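# Nest two steel bowls, china bowl level on top

## Task

Stack the two steel bowls one inside the other on the table, then set the white china bowl level inside the top steel bowl, and finish with neither hand touching any bowl.

## Robot and tools

Robot: two arms, left_arm and right_arm, each ending in a five-finger hand (left_arm carries a left hand, right_arm a right hand). Base positions in the scene frame: left_arm (-0.046, +0.296, +0.003) m, right_arm (+0.028, -0.221, -0.002) m, both yawed very slightly. A post stands behind the arms. Loose objects may occasionally get a brief nudge.

Scene frame: origin at table-top height, midway between the nominal bases; +x out over the table, +z up, +y toward left_arm. Camera left/right sides do not follow arm names. Reported hand positions (metres) and quaternions (wxyz) use this frame and can be off by a few cm.

Hand point: a point fixed to each palm, 0.05 m in front of it and 0.15 m from the wrist face along the fingers. Its +z runs along the straight fingers, +y out of the palm; +x runs across the palm away from the thumb on the right hand, toward the thumb on the left hand. Straight fingers extend 0.06-0.07 m past the point and sit 0.06 m behind it (-y). A wrist bracket on the little-finger side can strike objects.

A row is 28 numbers, each in [-1, 1], always for both arms: left dx, dy, dz, rx, ry, rz, then left little, ring, middle, index, thumb_bend, thumb_turn, force_limit, speed; then the same 14 for the right arm. Pose numbers are offsets, not poses: they are counted from that arm's Hand target at the start of the action (or move), along scene axes, with rotation (rx, ry, rz as one rotation vector) about the Hand target's position. Scale: 1.0 = 0.6 m or 180 degrees. Sending the same offset again moves further. Six zeros asks nothing new of an arm. Finger numbers are absolute targets: +1 open/straight, -1 closed/curled; thumb_turn +1 beside the palm, -1 opposite the fingers. force_limit maps -1..+1 to about 0..10 N at the fingertip (0..15 N for the two thumb motors). speed rises linearly from nearly 0 at -1 to full at +0.48 and stays full above. There is no 'no change' value: to keep a hand as it is, resend its last executed eight numbers (or, before any, its hand_measured plus hand_force_limit and hand_speed). With the thumb opposed, the hand can wrap objects 0.035-0.065 m thick; thumb tip and index pad can pinch a light object up to about 0.08 m. For a gentle grip close with speed at -0.94 or below. To grip harder, raise force_limit and send a target more closed than hand_measured; to loosen, send one more open.

execute_actions(actions, cameras): actions is a list of actions; each action is up to 15 rows, one per 1/30 s step, every row an offset from the action's start pose; a short table repeats its last row to 15 steps. Images come only for an empty actions list or when cameras names them (["all"] for all).

move(target, speed, blend, blocking, cameras): target is one 28-number row or a list of up to 15; all offsets in every row count from the same starting Hand targets, not from the previous row. speed is path top speed in m/s (0.002-4.3, default 0.25; turns limited to twice that in rad/s), one value or one per target. blend (m) rounds corners; 0 stops at each. Paths end together and are capped at 10 s. Hand numbers of later targets are applied on arrival. Paths do not avoid obstacles or the other arm; faster moves lag, stray and hit harder. blocking=false returns after about 0.5 s while motion continues.

wait(seconds 0-3600), stop() brakes a running move, zoom_image(camera, region [x0,y0,x1,y1] pixels, max 504x504) on a camera from the newest images, show_instructions() for reference pages, finished_scene(scene=1) ends irreversibly.

Cameras: cam_head_left, cam_head_right, cam_high (896x504), cam_left_wrist, cam_right_wrist (672x504, fisheye); calibration is given and accurate to roughly a centimetre near image centres.

Results: Hand target is the last commanded pose after clipping (orientation is clipped to within 40 degrees of the current one per step); the next offsets count from it. The arm often rests 1-3 cm (up to 5) short, usually low, without any contact; resend the gap as an offset. A move line reports done, off_target, moving, held or fault, plus limits (paced = pose clipped, held = steps withheld). hand_measured, hand_stopped_by (moving, target, force, stalled, fault) and hand_load_n list six values in motor order; a lost grip shows as load near 0. Joint torques are noisy; wrist torques 3 and 4 wrap at ±28 N m. MOTOR HOT warns of heating; at 100 °C the arm drops for 30-60 s.

Avoid: dropping anything even a few mm, letting go while an object moves, fast impacts, pushing hard into the table, bowls or post, letting the china bowl fall more than a few cm, any object leaving the table, arms or hands pressing each other, one hand closing on the other's fingers, excessive finger force, and holding stretched poses or loads long (heat). An arm stopped by contact keeps pushing until commanded back past its hand point. Near the base, small moves can swing the whole arm. Finish with both hands clear of the bowls.

Each tool is called after "Call:" as a command line: name --argument value for each argument, lists and objects as JSON in quotes; but a table of rows of numbers goes row by row, as --pt "numbers of a row", without its own name.

Reference images:

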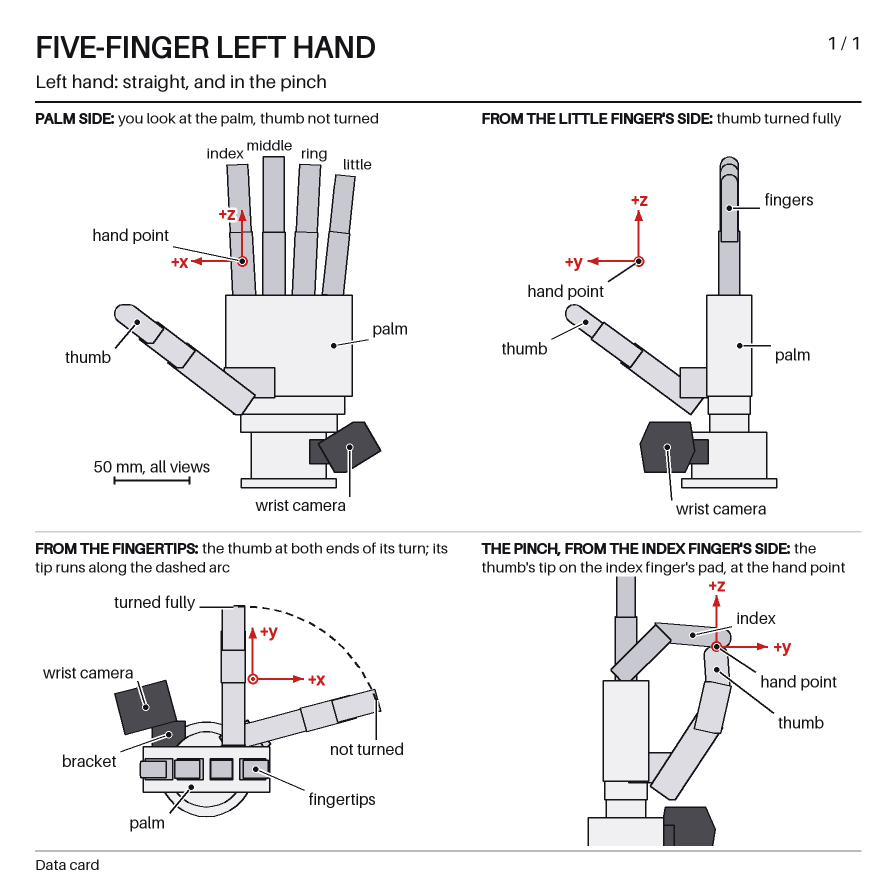

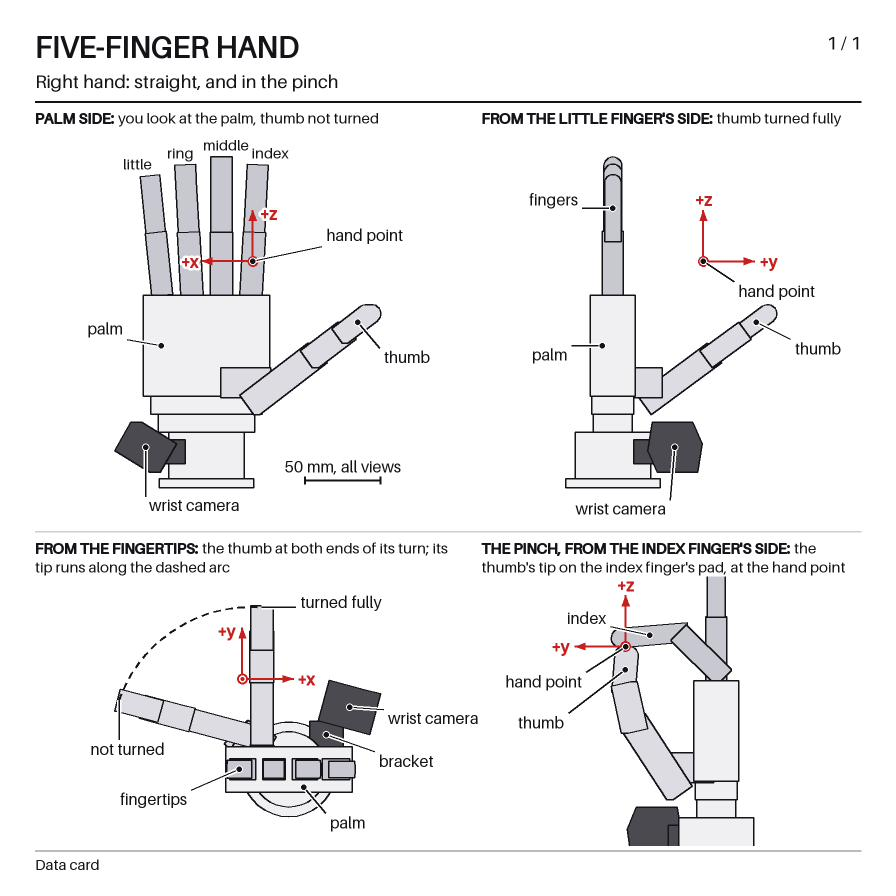

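## Session

Call:
execute_actions --actions '[]'

Scene clock: 0.00 s.
left_arm: end_effector_position=(+0.2590, +0.1769, +0.1654) hand_measured=(+1.000, +1.000, +1.000, +1.000, +1.000, +1.000) hand_load_n=(+0.0, +0.0, +0.0, +0.0, +0.0, +0.0) hand_stopped_by=(target, target, target, target, target, target) hand_force_limit=0.00 hand_speed=-0.80 end_effector_quat_wxyz=(+0.091, +0.783, -0.595, +0.158) | right_arm: end_effector_position=(+0.3972, -0.0802, +0.2871) hand_measured=(+1.000, +1.000, +1.000, +1.000, +1.000, +1.000) hand_load_n=(+0.5, +0.0, +0.0, +0.0, +0.0, +0.0) hand_stopped_by=(target, target, target, target, target, target) hand_force_limit=0.00 hand_speed=-0.80 end_effector_quat_wxyz=(-0.331, +0.660, +0.363, +0.568)
Joint positions: left_arm=[-0.016 1.201 0.938 -1.149 0.332 -0.329] | right_arm=[0.089 0.688 0.535 -0.086 -0.97 -1.745]
Joint velocities: within noise
Joint torques (N m): no reading
Heat: left arm: hottest shoulder 30 °C; right arm: hottest waist 27 °C.
Hand target: left_arm +0.2651, +0.1767, +0.1701; +0.087, +0.782, -0.596, +0.163 | right_arm +0.4009, -0.0800, +0.3048; -0.326, +0.650, +0.368, +0.579

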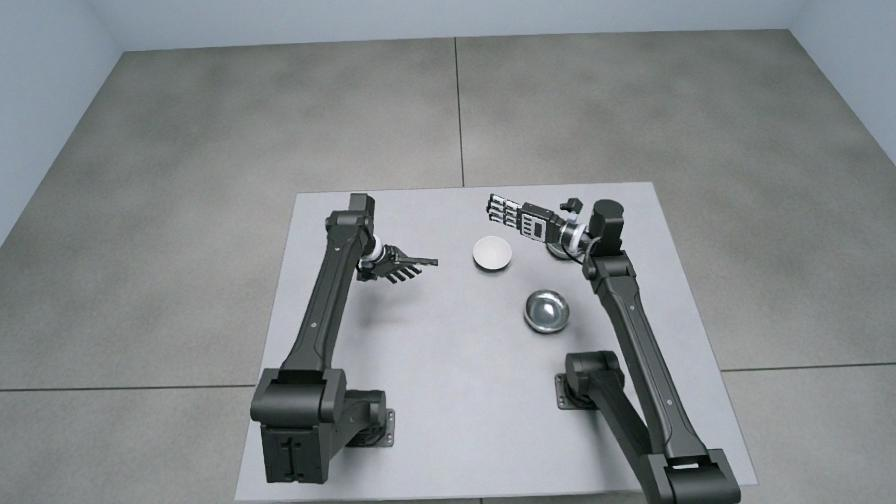

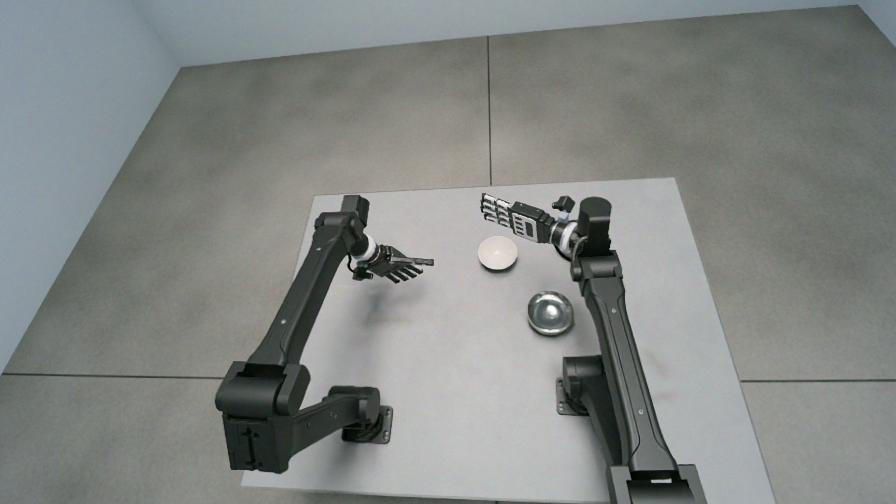

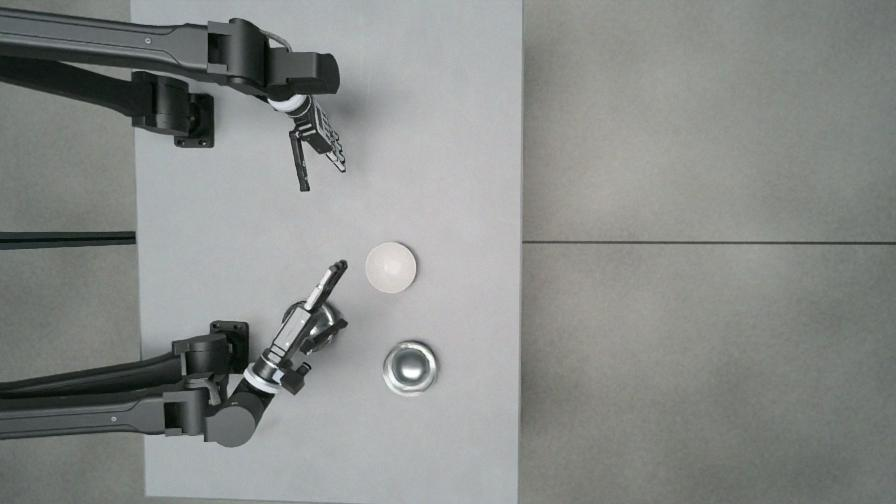

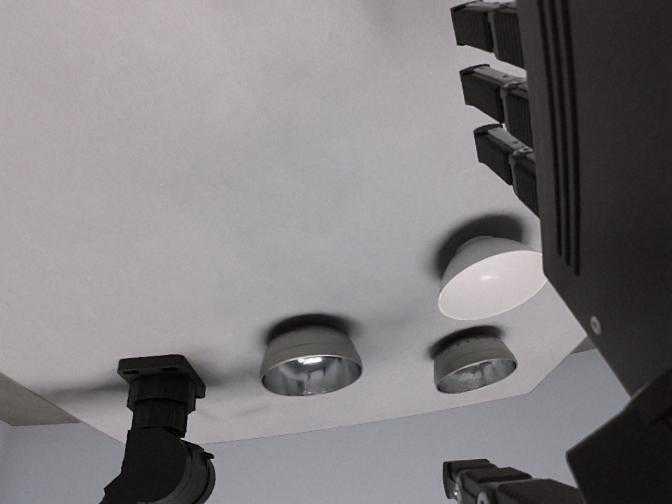

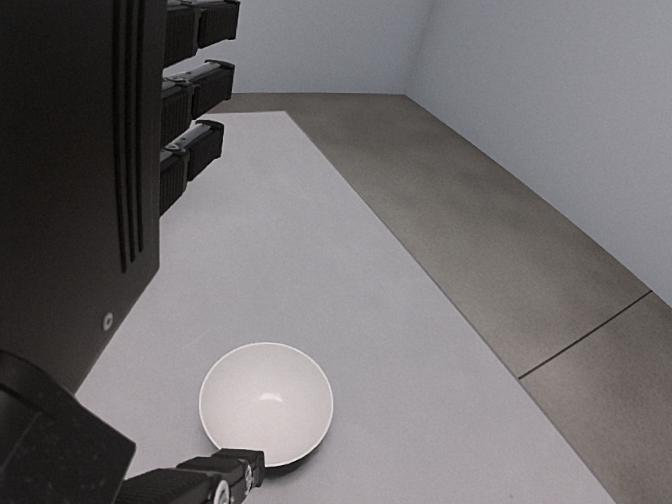

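Call:
zoom_image --camera "cam_high" --region '[250, 220, 470, 420]'

Call:
zoom_image --camera "cam_left_wrist" --region '[220, 190, 580, 430]'

Call:
zoom_image --camera "cam_head_right" --region '[440, 180, 640, 360]'

Scaled by 2.291.

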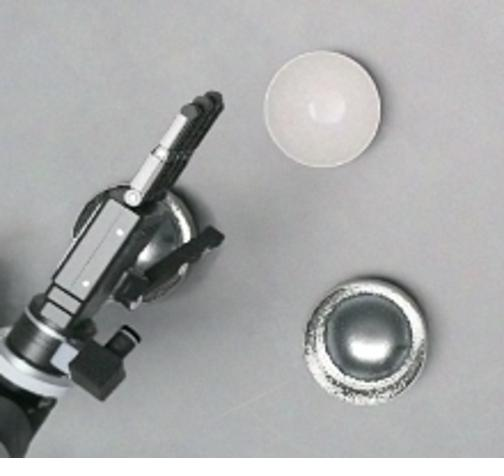

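Scaled by 1.400 from the camera's image (finer frame: 960x720).

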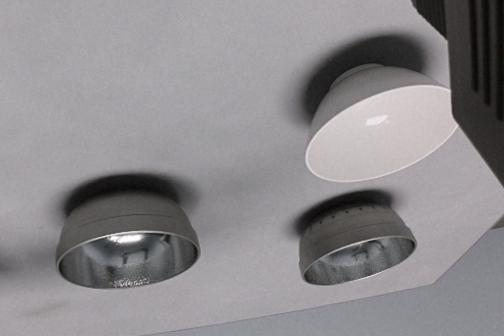

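Scaled by 2.520.

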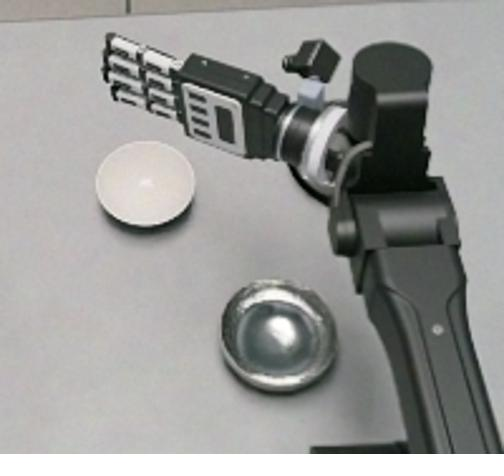

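Call:
move --target '[0,0,0,0,0,0, 1,1,1,1,1,1,0,-0.8, -0.035,-0.70,0.158,0,0,-0.161, 1,1,1,1,1,1,0,-0.8]' --speed 0.2 --cameras '["all"]'

Scene clock: 234.77 s.
left_arm: end_effector_position=(+0.2590, +0.1769, +0.1654) hand_measured=(+1.000, +1.000, +1.000, +1.000, +1.000, +1.000) hand_load_n=(+0.0, +0.0, +0.0, +0.0, +0.0, +0.0) hand_stopped_by=(target, target, target, target, target, target) hand_force_limit=0.00 hand_speed=-0.80 end_effector_quat_wxyz=(+0.091, +0.783, -0.595, +0.158) | right_arm: end_effector_position=(+0.3781, -0.4870, +0.3727) hand_measured=(+1.000, +1.000, +1.000, +1.000, +1.000, +1.000) hand_load_n=(+0.0, +0.0, +0.0, +0.0, +0.0, +0.0) hand_stopped_by=(target, target, target, target, target, target) hand_force_limit=0.00 hand_speed=-0.80 end_effector_quat_wxyz=(-0.178, +0.699, +0.136, +0.679)
Joint positions: left_arm=[-0.016 1.201 0.938 -1.149 0.332 -0.329] | right_arm=[-1.061 1.047 0.942 -0.468 -1.546 -2.079]
Joint torques (N m): left_arm=[1.03 -8.41 9.77 0.91 0.3 -0.06] | right_arm=[-1.2 -5.36 13.19 1.52 -0.48 -0.17]
Heat: left arm: hottest shoulder 31 °C; right arm: hottest elbow 37 °C.
Hand target: left_arm +0.2651, +0.1767, +0.1701; +0.087, +0.782, -0.596, +0.163 | right_arm +0.3800, -0.4999, +0.3999; -0.171, +0.721, +0.194, +0.643
Off the commanded pose: left_arm 0.008 m, 1 deg | right_arm 0.030 m, 8 deg.
joint sent to its limit (right arm) — joint 6 (wrist roll), lower limit. The joint targets are off in orientation, not in position.
move: off_target (right_arm)
cam_right_wrist: T_world_to_cam=[[0.46326, -0.86402, 0.19712, -0.66853], [-0.4243, -0.41152, -0.80661, 0.2571], [0.77805, 0.29004, -0.55724, 0.16693]] pos_world=[0.28891, -0.52024, 0.43218]

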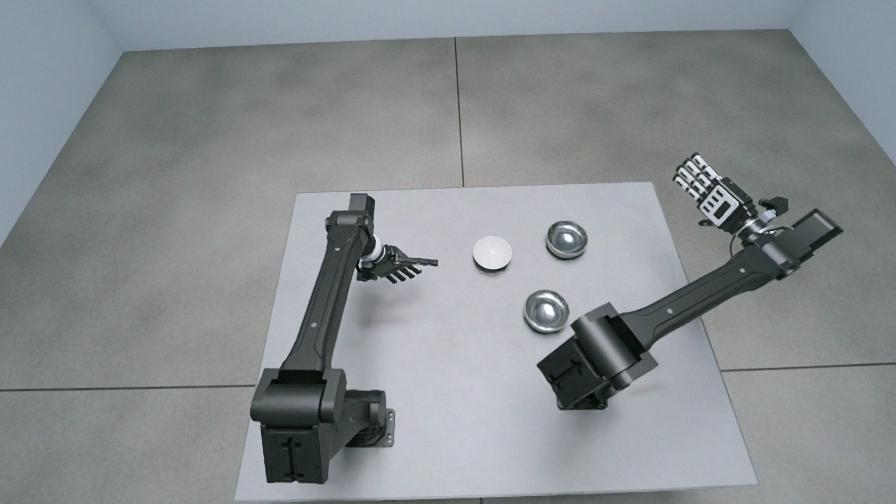

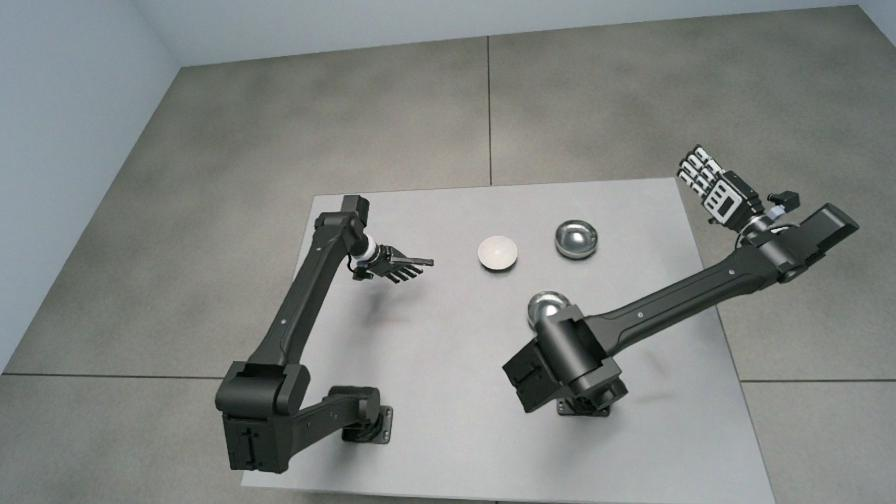

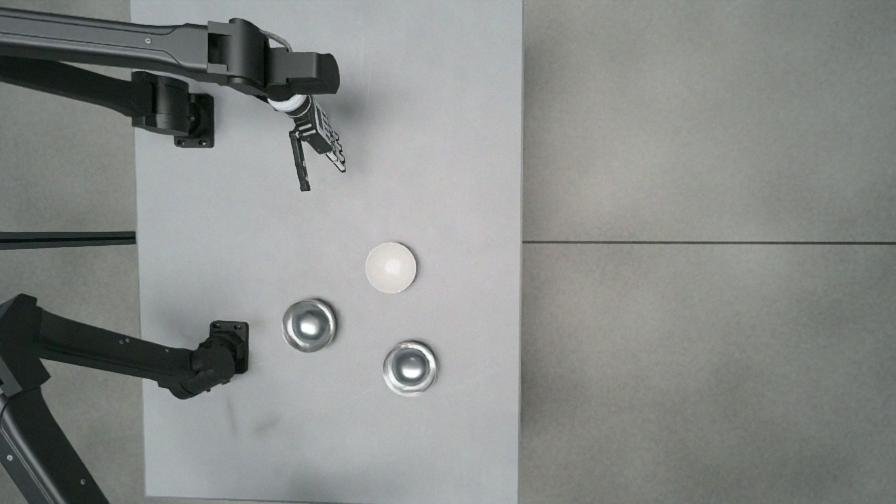

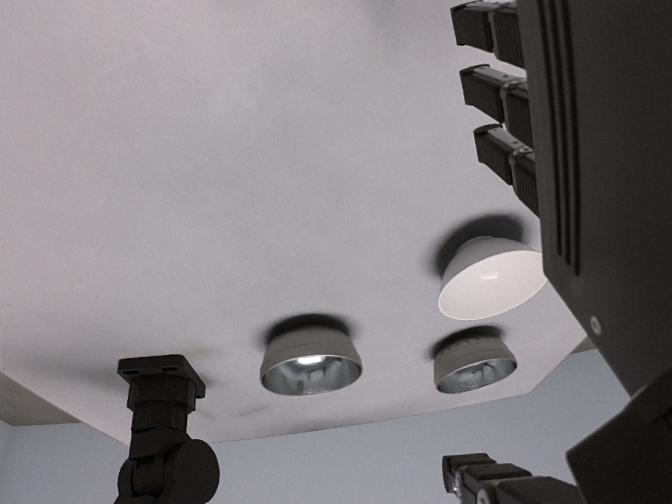

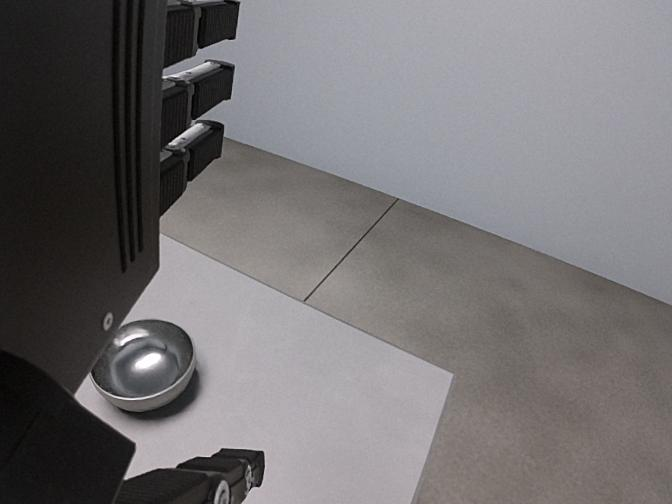

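Call:
zoom_image --camera "cam_high" --region '[270, 230, 450, 410]'

Call:
zoom_image --camera "cam_left_wrist" --region '[240, 290, 400, 410]'

Call:
zoom_image --camera "cam_left_wrist" --region '[400, 210, 560, 410]'

Call:
zoom_image --camera "cam_right_wrist" --region '[70, 300, 230, 430]'

Scaled by 2.800.

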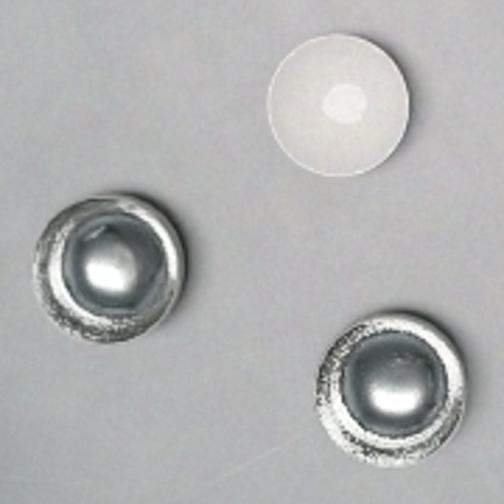

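Scaled by 3.150 from the camera's image (finer frame: 960x720).

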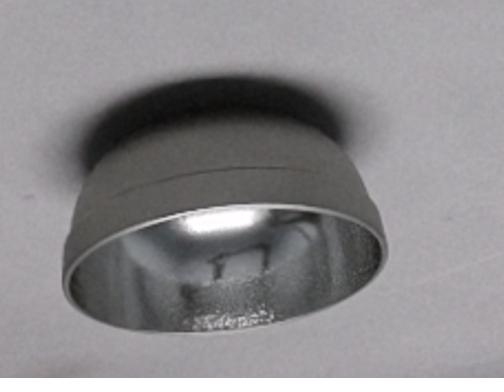

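Scaled by 2.520 from the camera's image (finer frame: 960x720).

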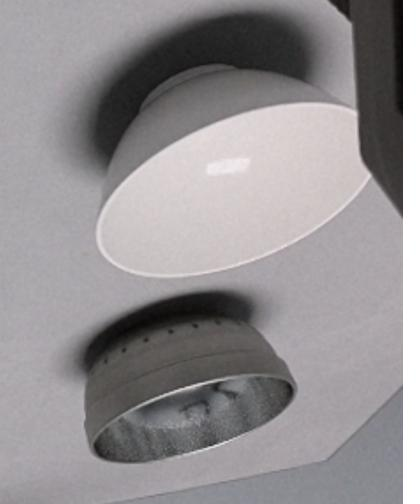

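Scaled by 3.150 from the camera's image (finer frame: 960x720).

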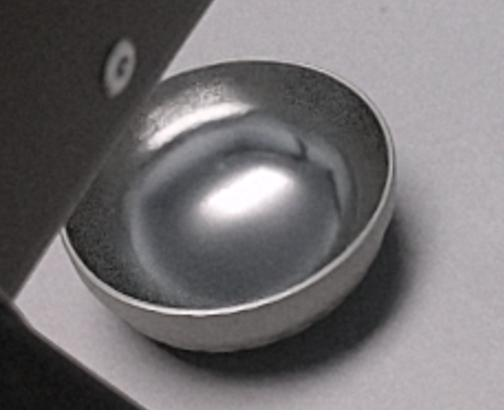

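Call:
move --target '[-0.0233,-0.688,0.083,-0.037,-0.369,-0.303, 1,1,1,1,1,-1,0,0, 0,0,0,0,0,0, 1,1,1,1,1,1,0,-0.8]' --speed 0.2 --cameras '["cam_head_left","cam_high","cam_left_wrist"]'

Scene clock: 319.63 s.
left_arm: end_effector_position=(+0.2439, -0.2172, +0.2018) hand_measured=(+1.000, +1.000, +1.000, +1.000, +1.000, -1.000) hand_load_n=(+0.0, +0.0, +0.0, -0.5, +0.0, +0.0) hand_stopped_by=(target, target, target, target, target, target) hand_force_limit=0.00 hand_speed=0.00 end_effector_quat_wxyz=(+0.132, -0.235, +0.819, -0.506) | right_arm: end_effector_position=(+0.3781, -0.4870, +0.3727) hand_measured=(+1.000, +1.000, +1.000, +1.000, +1.000, +1.000) hand_load_n=(+0.0, +0.0, +0.0, +0.0, +0.0, +0.0) hand_stopped_by=(target, target, target, target, target, target) hand_force_limit=0.00 hand_speed=-0.80 end_effector_quat_wxyz=(-0.178, +0.699, +0.136, +0.679)
Joint positions: left_arm=[-0.975 1.396 1.016 -0.091 0.041 -0.003] | right_arm=[-1.061 1.047 0.942 -0.468 -1.546 -2.079]
Joint torques (N m): left_arm=[0.32 -11.4 12.77 3.33 0.11 0.04] | right_arm=[-1.26 -5.01 13.26 1.54 -0.48 -0.17]
Heat: left arm: hottest elbow 32 °C; right arm: hottest elbow 45 °C.
Hand target: left_arm +0.2511, -0.2360, +0.2198; +0.138, -0.223, +0.810, -0.525 | right_arm +0.3800, -0.4999, +0.3999; -0.171, +0.721, +0.194, +0.643
Off the commanded pose: left_arm 0.027 m, 3 deg | right_arm 0.030 m, 8 deg.
joint sent to its limit (right arm) — joint 6 (wrist roll), lower limit. The joint targets are off in orientation, not in position.
move: off_target (left_arm)
cam_left_wrist: T_world_to_cam=[[-0.02764, -0.54658, 0.83695, -0.27415], [-0.99556, 0.09038, 0.02615, 0.25611], [-0.08994, -0.83252, -0.54665, 0.06164]] pos_world=[0.25294, -0.12167, 0.25645]

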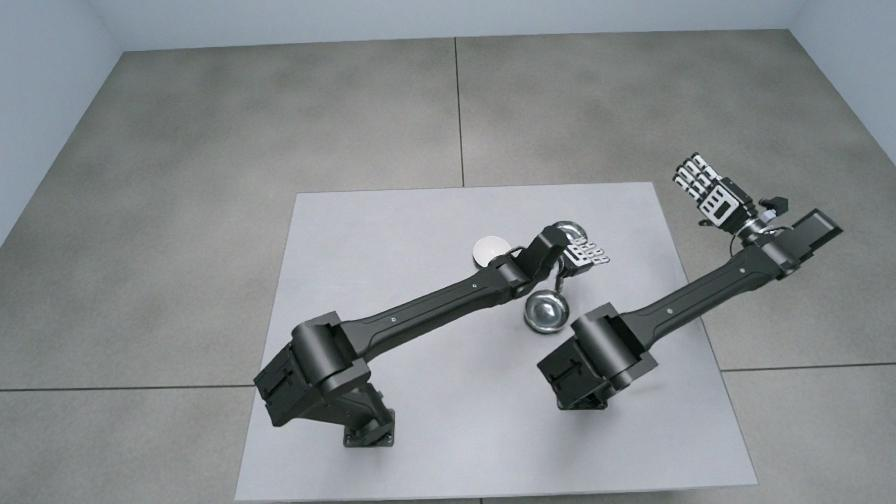

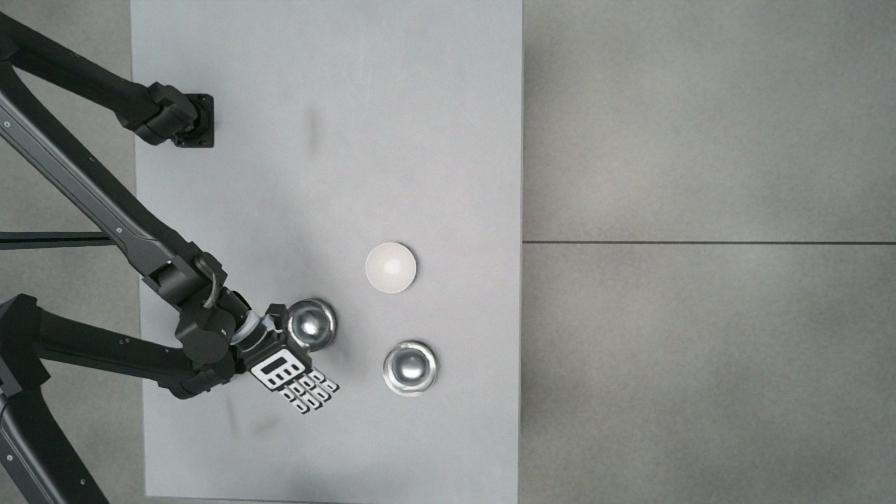

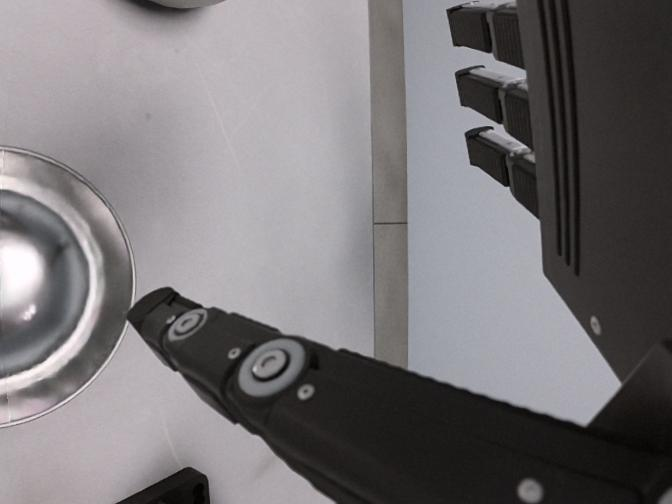

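Call:
zoom_image --camera "cam_high" --region '[220, 290, 360, 430]'

Call:
zoom_image --camera "cam_left_wrist" --region '[0, 120, 220, 460]'

Scaled by 3.600.

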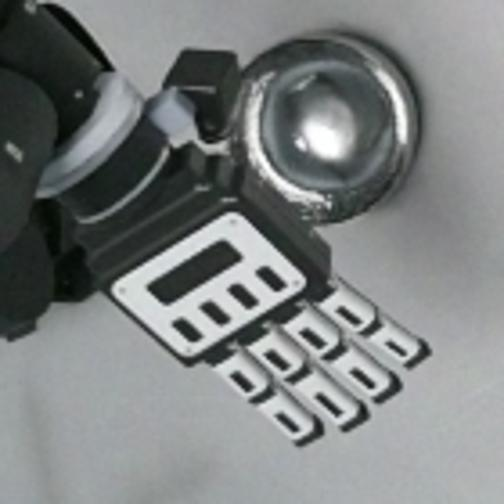

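Scaled by 1.482 from the camera's image (finer frame: 960x720).

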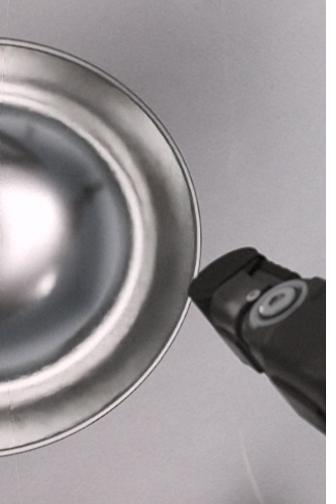

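Call:
zoom_image --camera "cam_head_left" --region '[460, 200, 640, 350]'

Scaled by 2.800.

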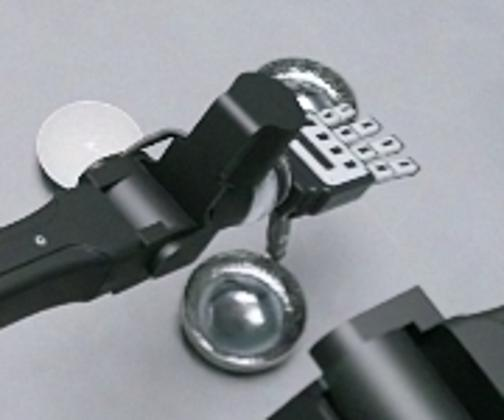

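Call:
move --target '[-0.003,0,-0.142,0,0,0, 1,1,0.4,0.4,0.4,-1,0,0, 0,0,0,0,0,0, 1,1,1,1,1,1,0,-0.8]' --speed 0.15 --cameras '["cam_head_left","cam_high","cam_left_wrist"]'

Call:
zoom_image --camera "cam_left_wrist" --region '[0, 60, 400, 460]'

Call:
zoom_image --camera "cam_high" --region '[240, 290, 380, 430]'

Scene clock: 449.00 s.
left_arm: end_effector_position=(+0.2517, -0.2306, +0.1371) hand_measured=(+1.000, +1.000, +0.400, +0.400, +0.400, -1.000) hand_load_n=(+0.0, +0.0, +0.0, +0.0, +0.0, +0.0) hand_stopped_by=(target, target, target, target, target, target) hand_force_limit=0.00 hand_speed=0.00 end_effector_quat_wxyz=(+0.137, -0.231, +0.810, -0.521) | right_arm: end_effector_position=(+0.3781, -0.4870, +0.3727) hand_measured=(+1.000, +1.000, +1.000, +1.000, +1.000, +1.000) hand_load_n=(+0.5, +0.0, -0.5, +0.0, +0.0, -0.5) hand_stopped_by=(target, target, target, target, target, target) hand_force_limit=0.00 hand_speed=-0.80 end_effector_quat_wxyz=(-0.178, +0.699, +0.136, +0.679)
Joint positions: left_arm=[-0.976 1.515 0.93 0.15 0.041 -0.002] | right_arm=[-1.061 1.047 0.942 -0.468 -1.546 -2.079]
Joint torques (N m): left_arm=[0.15 -12.81 8.61 3.32 0 0.04] | right_arm=[-1.44 -4.84 13.09 1.48 -0.48 -0.2]
Heat: left arm: hottest elbow 36 °C; right arm: hottest elbow 47 °C.
Hand target: left_arm +0.2493, -0.2359, +0.1346; +0.138, -0.223, +0.810, -0.524 | right_arm +0.3800, -0.4999, +0.3999; -0.171, +0.721, +0.194, +0.643
Off the commanded pose: left_arm 0.006 m, 1 deg | right_arm 0.030 m, 8 deg.
joint sent to its limit (right arm) — joint 6 (wrist roll), lower limit. The joint targets are off in orientation, not in position.
move: done
cam_left_wrist: T_world_to_cam=[[-0.04568, -0.52176, 0.85187, -0.21884], [-0.99569, 0.09271, 0.00339, 0.27039], [-0.08075, -0.84804, -0.52375, 0.00675]] pos_world=[0.25977, -0.13352, 0.18904]

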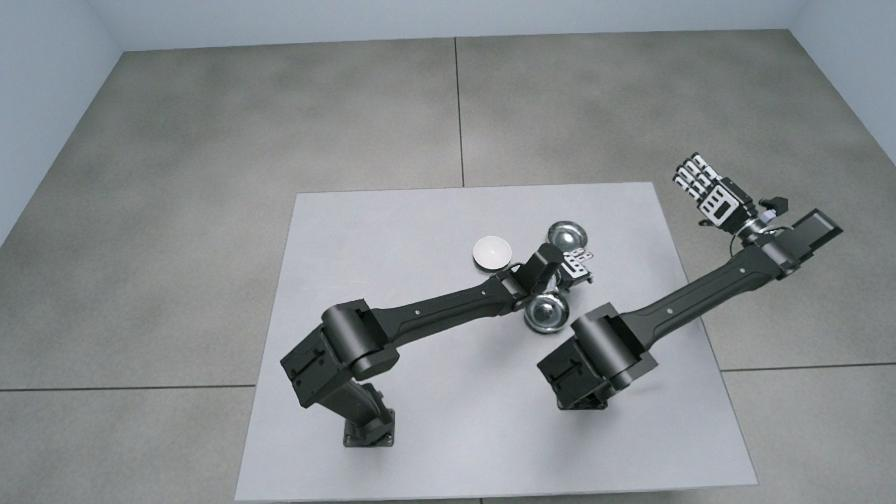

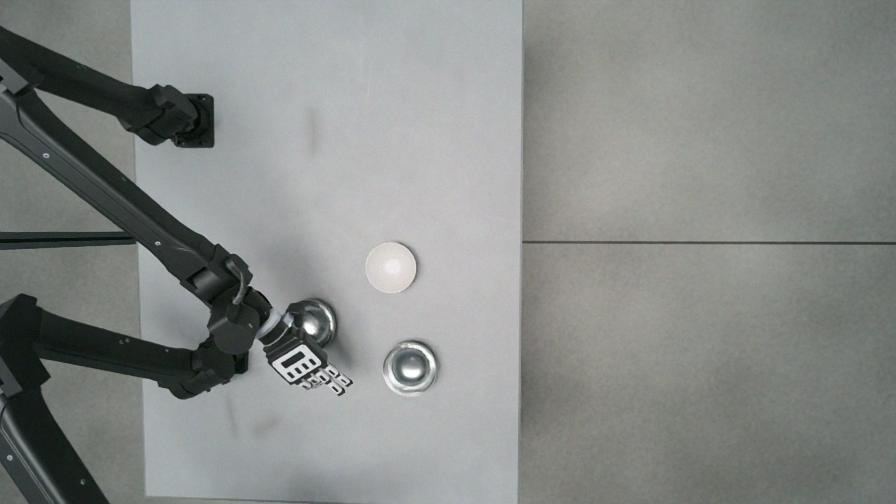

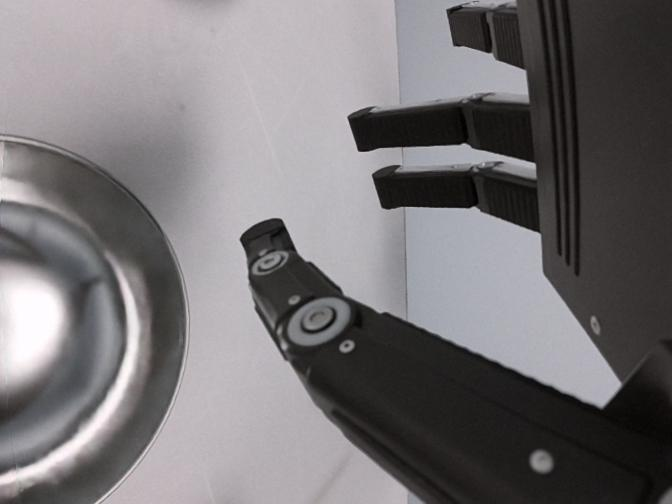

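Scaled by 1.260 from the camera's image (finer frame: 960x720).

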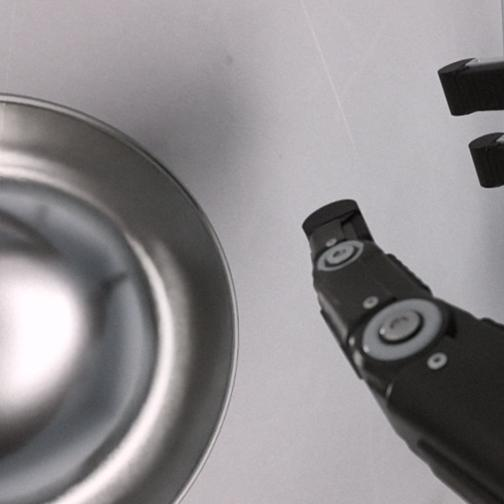

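Scaled by 3.600.

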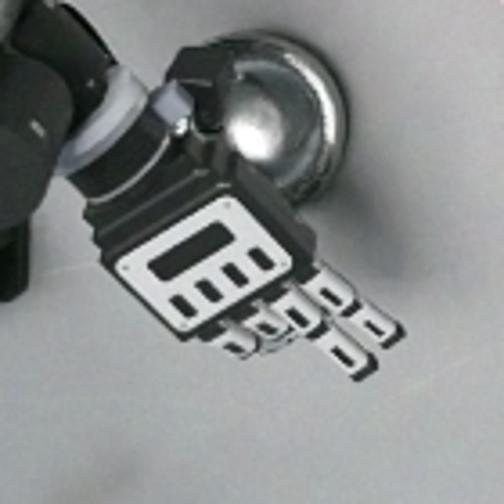

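Call:
move --target '[-0.0195,0.034,-0.07,0,0,0, 1,1,0.4,0.4,0.4,-1,0,0, 0,0,0,0,0,0, 1,1,1,1,1,1,0,-0.8]' --speed 0.12 --cameras '["cam_high","cam_left_wrist"]'

Call:
zoom_image --camera "cam_left_wrist" --region '[0, 60, 440, 500]'

Call:
zoom_image --camera "cam_high" --region '[240, 290, 380, 430]'

Scene clock: 512.67 s.
left_arm: end_effector_position=(+0.2402, -0.2130, +0.0998) hand_measured=(+1.000, +1.000, +0.400, +0.400, +0.400, -1.000) hand_load_n=(+0.0, +0.0, +0.0, +0.0, +0.0, +0.0) hand_stopped_by=(target, target, target, target, target, target) hand_force_limit=0.00 hand_speed=0.00 end_effector_quat_wxyz=(+0.138, -0.230, +0.808, -0.524) | right_arm: end_effector_position=(+0.3781, -0.4870, +0.3727) hand_measured=(+1.000, +1.000, +1.000, +1.000, +1.000, +1.000) hand_load_n=(+0.0, +0.0, +0.0, +0.0, +0.0, +0.0) hand_stopped_by=(target, target, target, target, target, target) hand_force_limit=0.00 hand_speed=-0.80 end_effector_quat_wxyz=(-0.178, +0.699, +0.136, +0.679)
Joint positions: left_arm=[-0.976 1.532 0.821 0.286 0.041 -0.002] | right_arm=[-1.061 1.047 0.942 -0.468 -1.546 -2.079]
Joint torques (N m): left_arm=[0.38 -11.93 7.62 3.34 0.1 0.05] | right_arm=[-1.85 -5.19 13.22 1.47 -0.48 -0.19]
Heat: left arm: hottest elbow 33 °C; right arm: hottest elbow 48 °C.
Hand target: left_arm +0.2376, -0.2156, +0.0925; +0.138, -0.223, +0.810, -0.524 | right_arm +0.3800, -0.4999, +0.3999; -0.171, +0.721, +0.194, +0.643
Off the commanded pose: left_arm 0.008 m, 1 deg | right_arm 0.030 m, 8 deg.
joint sent to its limit (right arm) — joint 6 (wrist roll), lower limit. The joint targets are off in orientation, not in position.
move: done
cam_left_wrist: T_world_to_cam=[[-0.04991, -0.51525, 0.85559, -0.17637], [-0.99569, 0.0927, -0.00226, 0.25797], [-0.07815, -0.85201, -0.51765, -0.00099]] pos_world=[0.24798, -0.11563, 0.15096]

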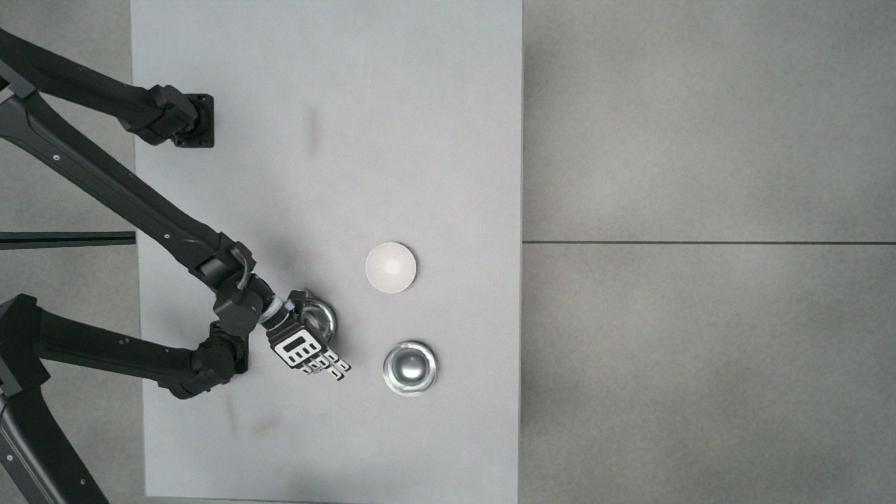

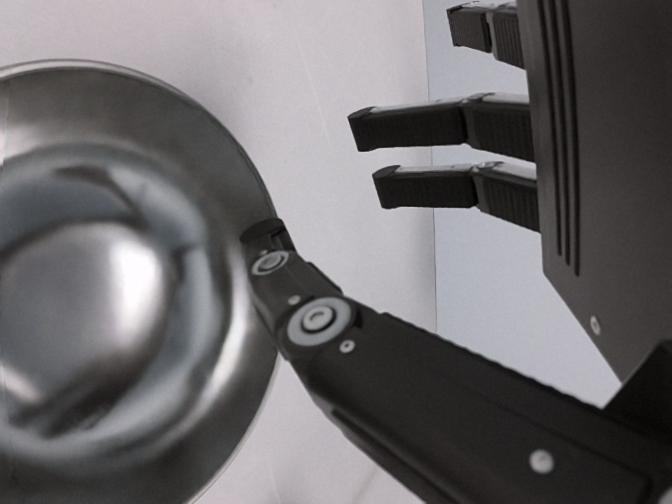

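Scaled by 1.145 from the camera's image (finer frame: 960x720).

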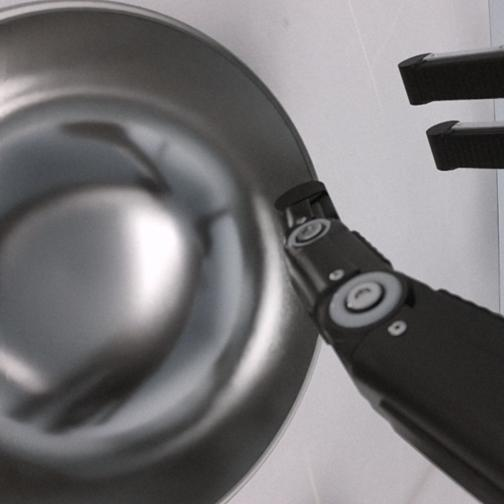

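Scaled by 3.600.

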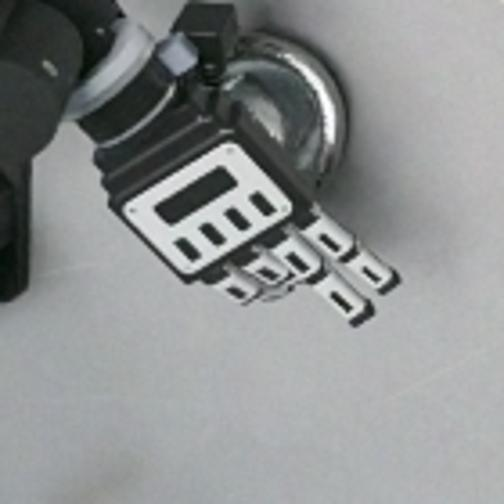

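Call:
move --target '[0.002,0.0025,-0.076,0,0,0, 1,1,0.4,0.4,0.4,-1,0,0, 0,0,0,0,0,0, 1,1,1,1,1,1,0,-0.8]' --speed 0.08 --cameras '["cam_head_right","cam_high","cam_left_wrist"]'

Call:
zoom_image --camera "cam_left_wrist" --region '[100, 0, 600, 500]'

Scene clock: 549.60 s.
left_arm: end_effector_position=(+0.2399, -0.2134, +0.0543) hand_measured=(+1.000, +1.000, +0.400, +0.400, +0.400, -1.000) hand_load_n=(+0.0, +0.0, +0.0, +0.0, +0.5, +0.0) hand_stopped_by=(target, target, target, target, target, target) hand_force_limit=0.00 hand_speed=0.00 end_effector_quat_wxyz=(+0.137, -0.229, +0.808, -0.525) | right_arm: end_effector_position=(+0.3781, -0.4870, +0.3727) hand_measured=(+1.000, +1.000, +1.000, +1.000, +1.000, +1.000) hand_load_n=(+0.0, +0.0, +0.0, +0.0, +0.0, +0.0) hand_stopped_by=(target, target, target, target, target, target) hand_force_limit=0.00 hand_speed=-0.80 end_effector_quat_wxyz=(-0.178, +0.699, +0.136, +0.679)
Joint positions: left_arm=[-0.976 1.633 0.781 0.427 0.044 0] | right_arm=[-1.061 1.047 0.942 -0.468 -1.546 -2.079]
Joint torques (N m): left_arm=[0.79 -12.4 6.75 3.43 0.14 0.05] | right_arm=[-1.44 -4.95 13.24 1.47 -0.48 -0.19]
Heat: left arm: hottest shoulder 32 °C; right arm: hottest elbow 48 °C.
Hand target: left_arm +0.2388, -0.2142, +0.0470; +0.138, -0.223, +0.810, -0.525 | right_arm +0.3800, -0.4999, +0.3999; -0.171, +0.721, +0.194, +0.643
Off the commanded pose: left_arm 0.007 m, 1 deg | right_arm 0.030 m, 8 deg.
joint sent to its limit (right arm) — joint 6 (wrist roll), lower limit. The joint targets are off in orientation, not in position.
move: done
cam_left_wrist: T_world_to_cam=[[-0.05193, -0.51487, 0.85569, -0.13711], [-0.9954, 0.09576, -0.00279, 0.25833], [-0.0805, -0.8519, -0.51748, -0.02431]] pos_world=[0.24807, -0.11604, 0.10547]

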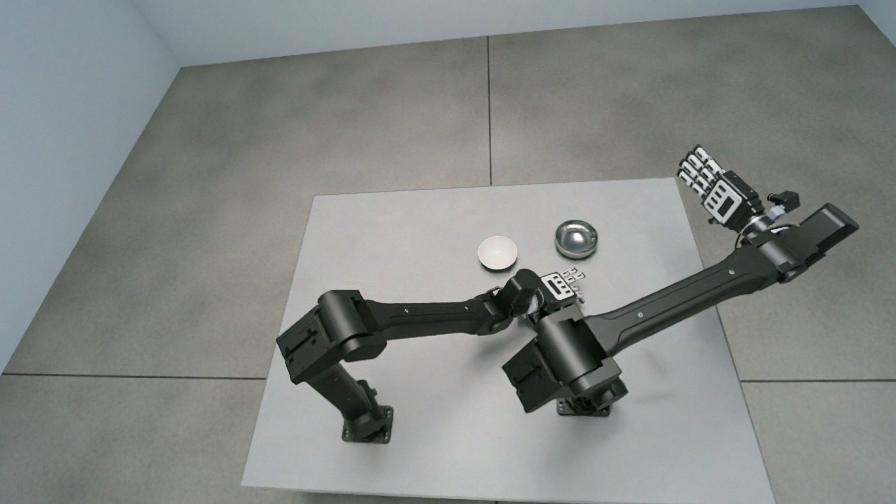

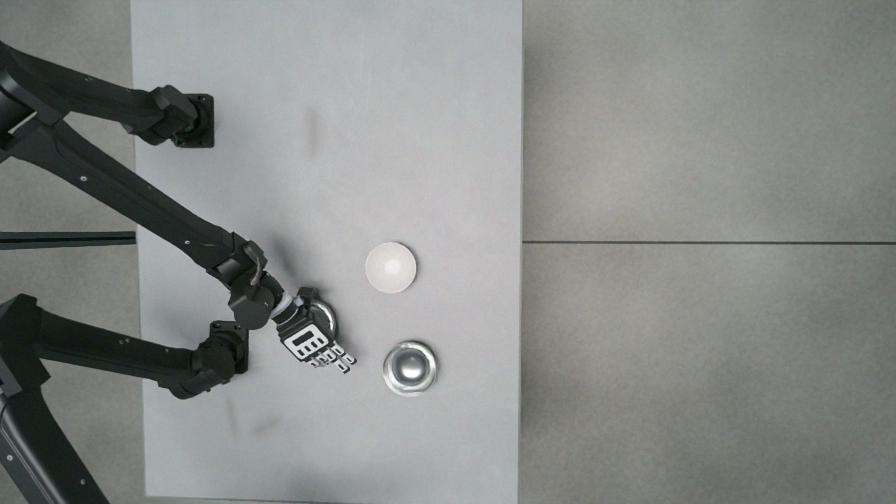

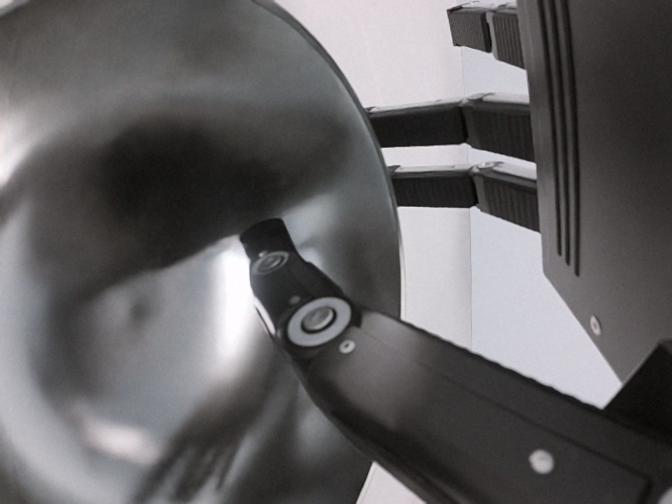

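Scaled by 1.008 from the camera's image (finer frame: 960x720).

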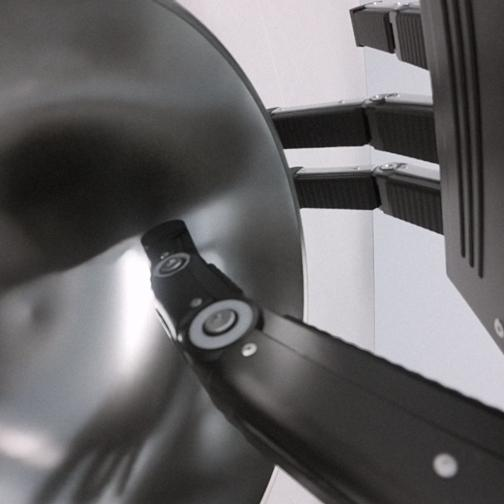

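Call:
move --target '[0.007,-0.012,0,0,0,0, 1,1,0.4,0.4,0.0,-1,-0.4,-0.9, 0,0,0,0,0,0, 1,1,1,1,1,1,0,-0.8]' --speed 0.05 --cameras '["cam_left_wrist"]'

Scene clock: 569.43 s.
left_arm: end_effector_position=(+0.2393, -0.2124, +0.0458) hand_measured=(+1.000, +1.000, +0.400, +0.400, +0.000, -1.000) hand_load_n=(+0.0, +0.0, +0.0, +0.0, +0.0, +0.0) hand_stopped_by=(target, target, target, target, target, target) hand_force_limit=-0.40 hand_speed=-0.90 end_effector_quat_wxyz=(+0.135, -0.230, +0.812, -0.519) | right_arm: end_effector_position=(+0.3781, -0.4870, +0.3727) hand_measured=(+1.000, +1.000, +1.000, +1.000, +1.000, +1.000) hand_load_n=(+0.0, +0.0, +0.0, +0.0, +0.0, +0.0) hand_stopped_by=(target, target, target, target, target, target) hand_force_limit=0.00 hand_speed=-0.80 end_effector_quat_wxyz=(-0.178, +0.699, +0.136, +0.679)
Joint positions: left_arm=[-0.976 1.649 0.781 0.428 0.044 0] | right_arm=[-1.061 1.047 0.942 -0.468 -1.546 -2.079]
Joint torques (N m): left_arm=[0.73 -12.45 8.4 3.08 0.11 0.05] | right_arm=[-1.44 -5.01 13.23 1.66 -0.5 -0.2]
Heat: left arm: hottest shoulder 31 °C; right arm: hottest elbow 48 °C.
Hand target: left_arm +0.2430, -0.2214, +0.0472; +0.138, -0.223, +0.810, -0.525 | right_arm +0.3800, -0.4999, +0.3999; -0.171, +0.721, +0.194, +0.643
Off the commanded pose: left_arm 0.010 m, 1 deg | right_arm 0.030 m, 8 deg.
joint sent to its limit (right arm) — joint 6 (wrist roll), lower limit. The joint targets are off in orientation, not in position.
move: done
cam_left_wrist: T_world_to_cam=[[-0.04498, -0.52547, 0.84962, -0.13298], [-0.99539, 0.09573, 0.00651, 0.25704], [-0.08476, -0.84541, -0.52735, -0.025]] pos_world=[0.24776, -0.11562, 0.09813]

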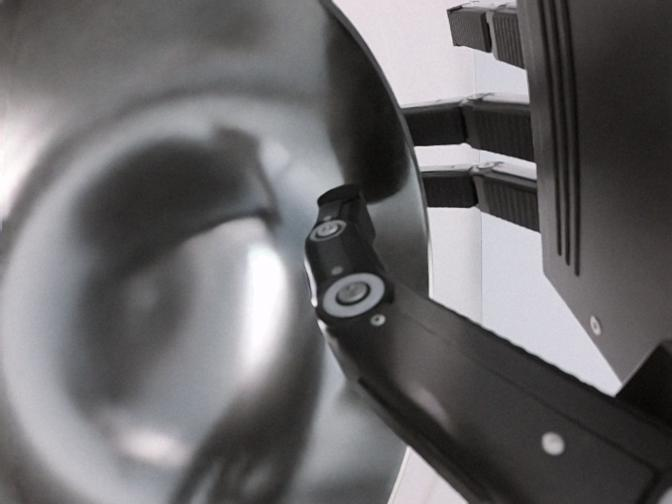

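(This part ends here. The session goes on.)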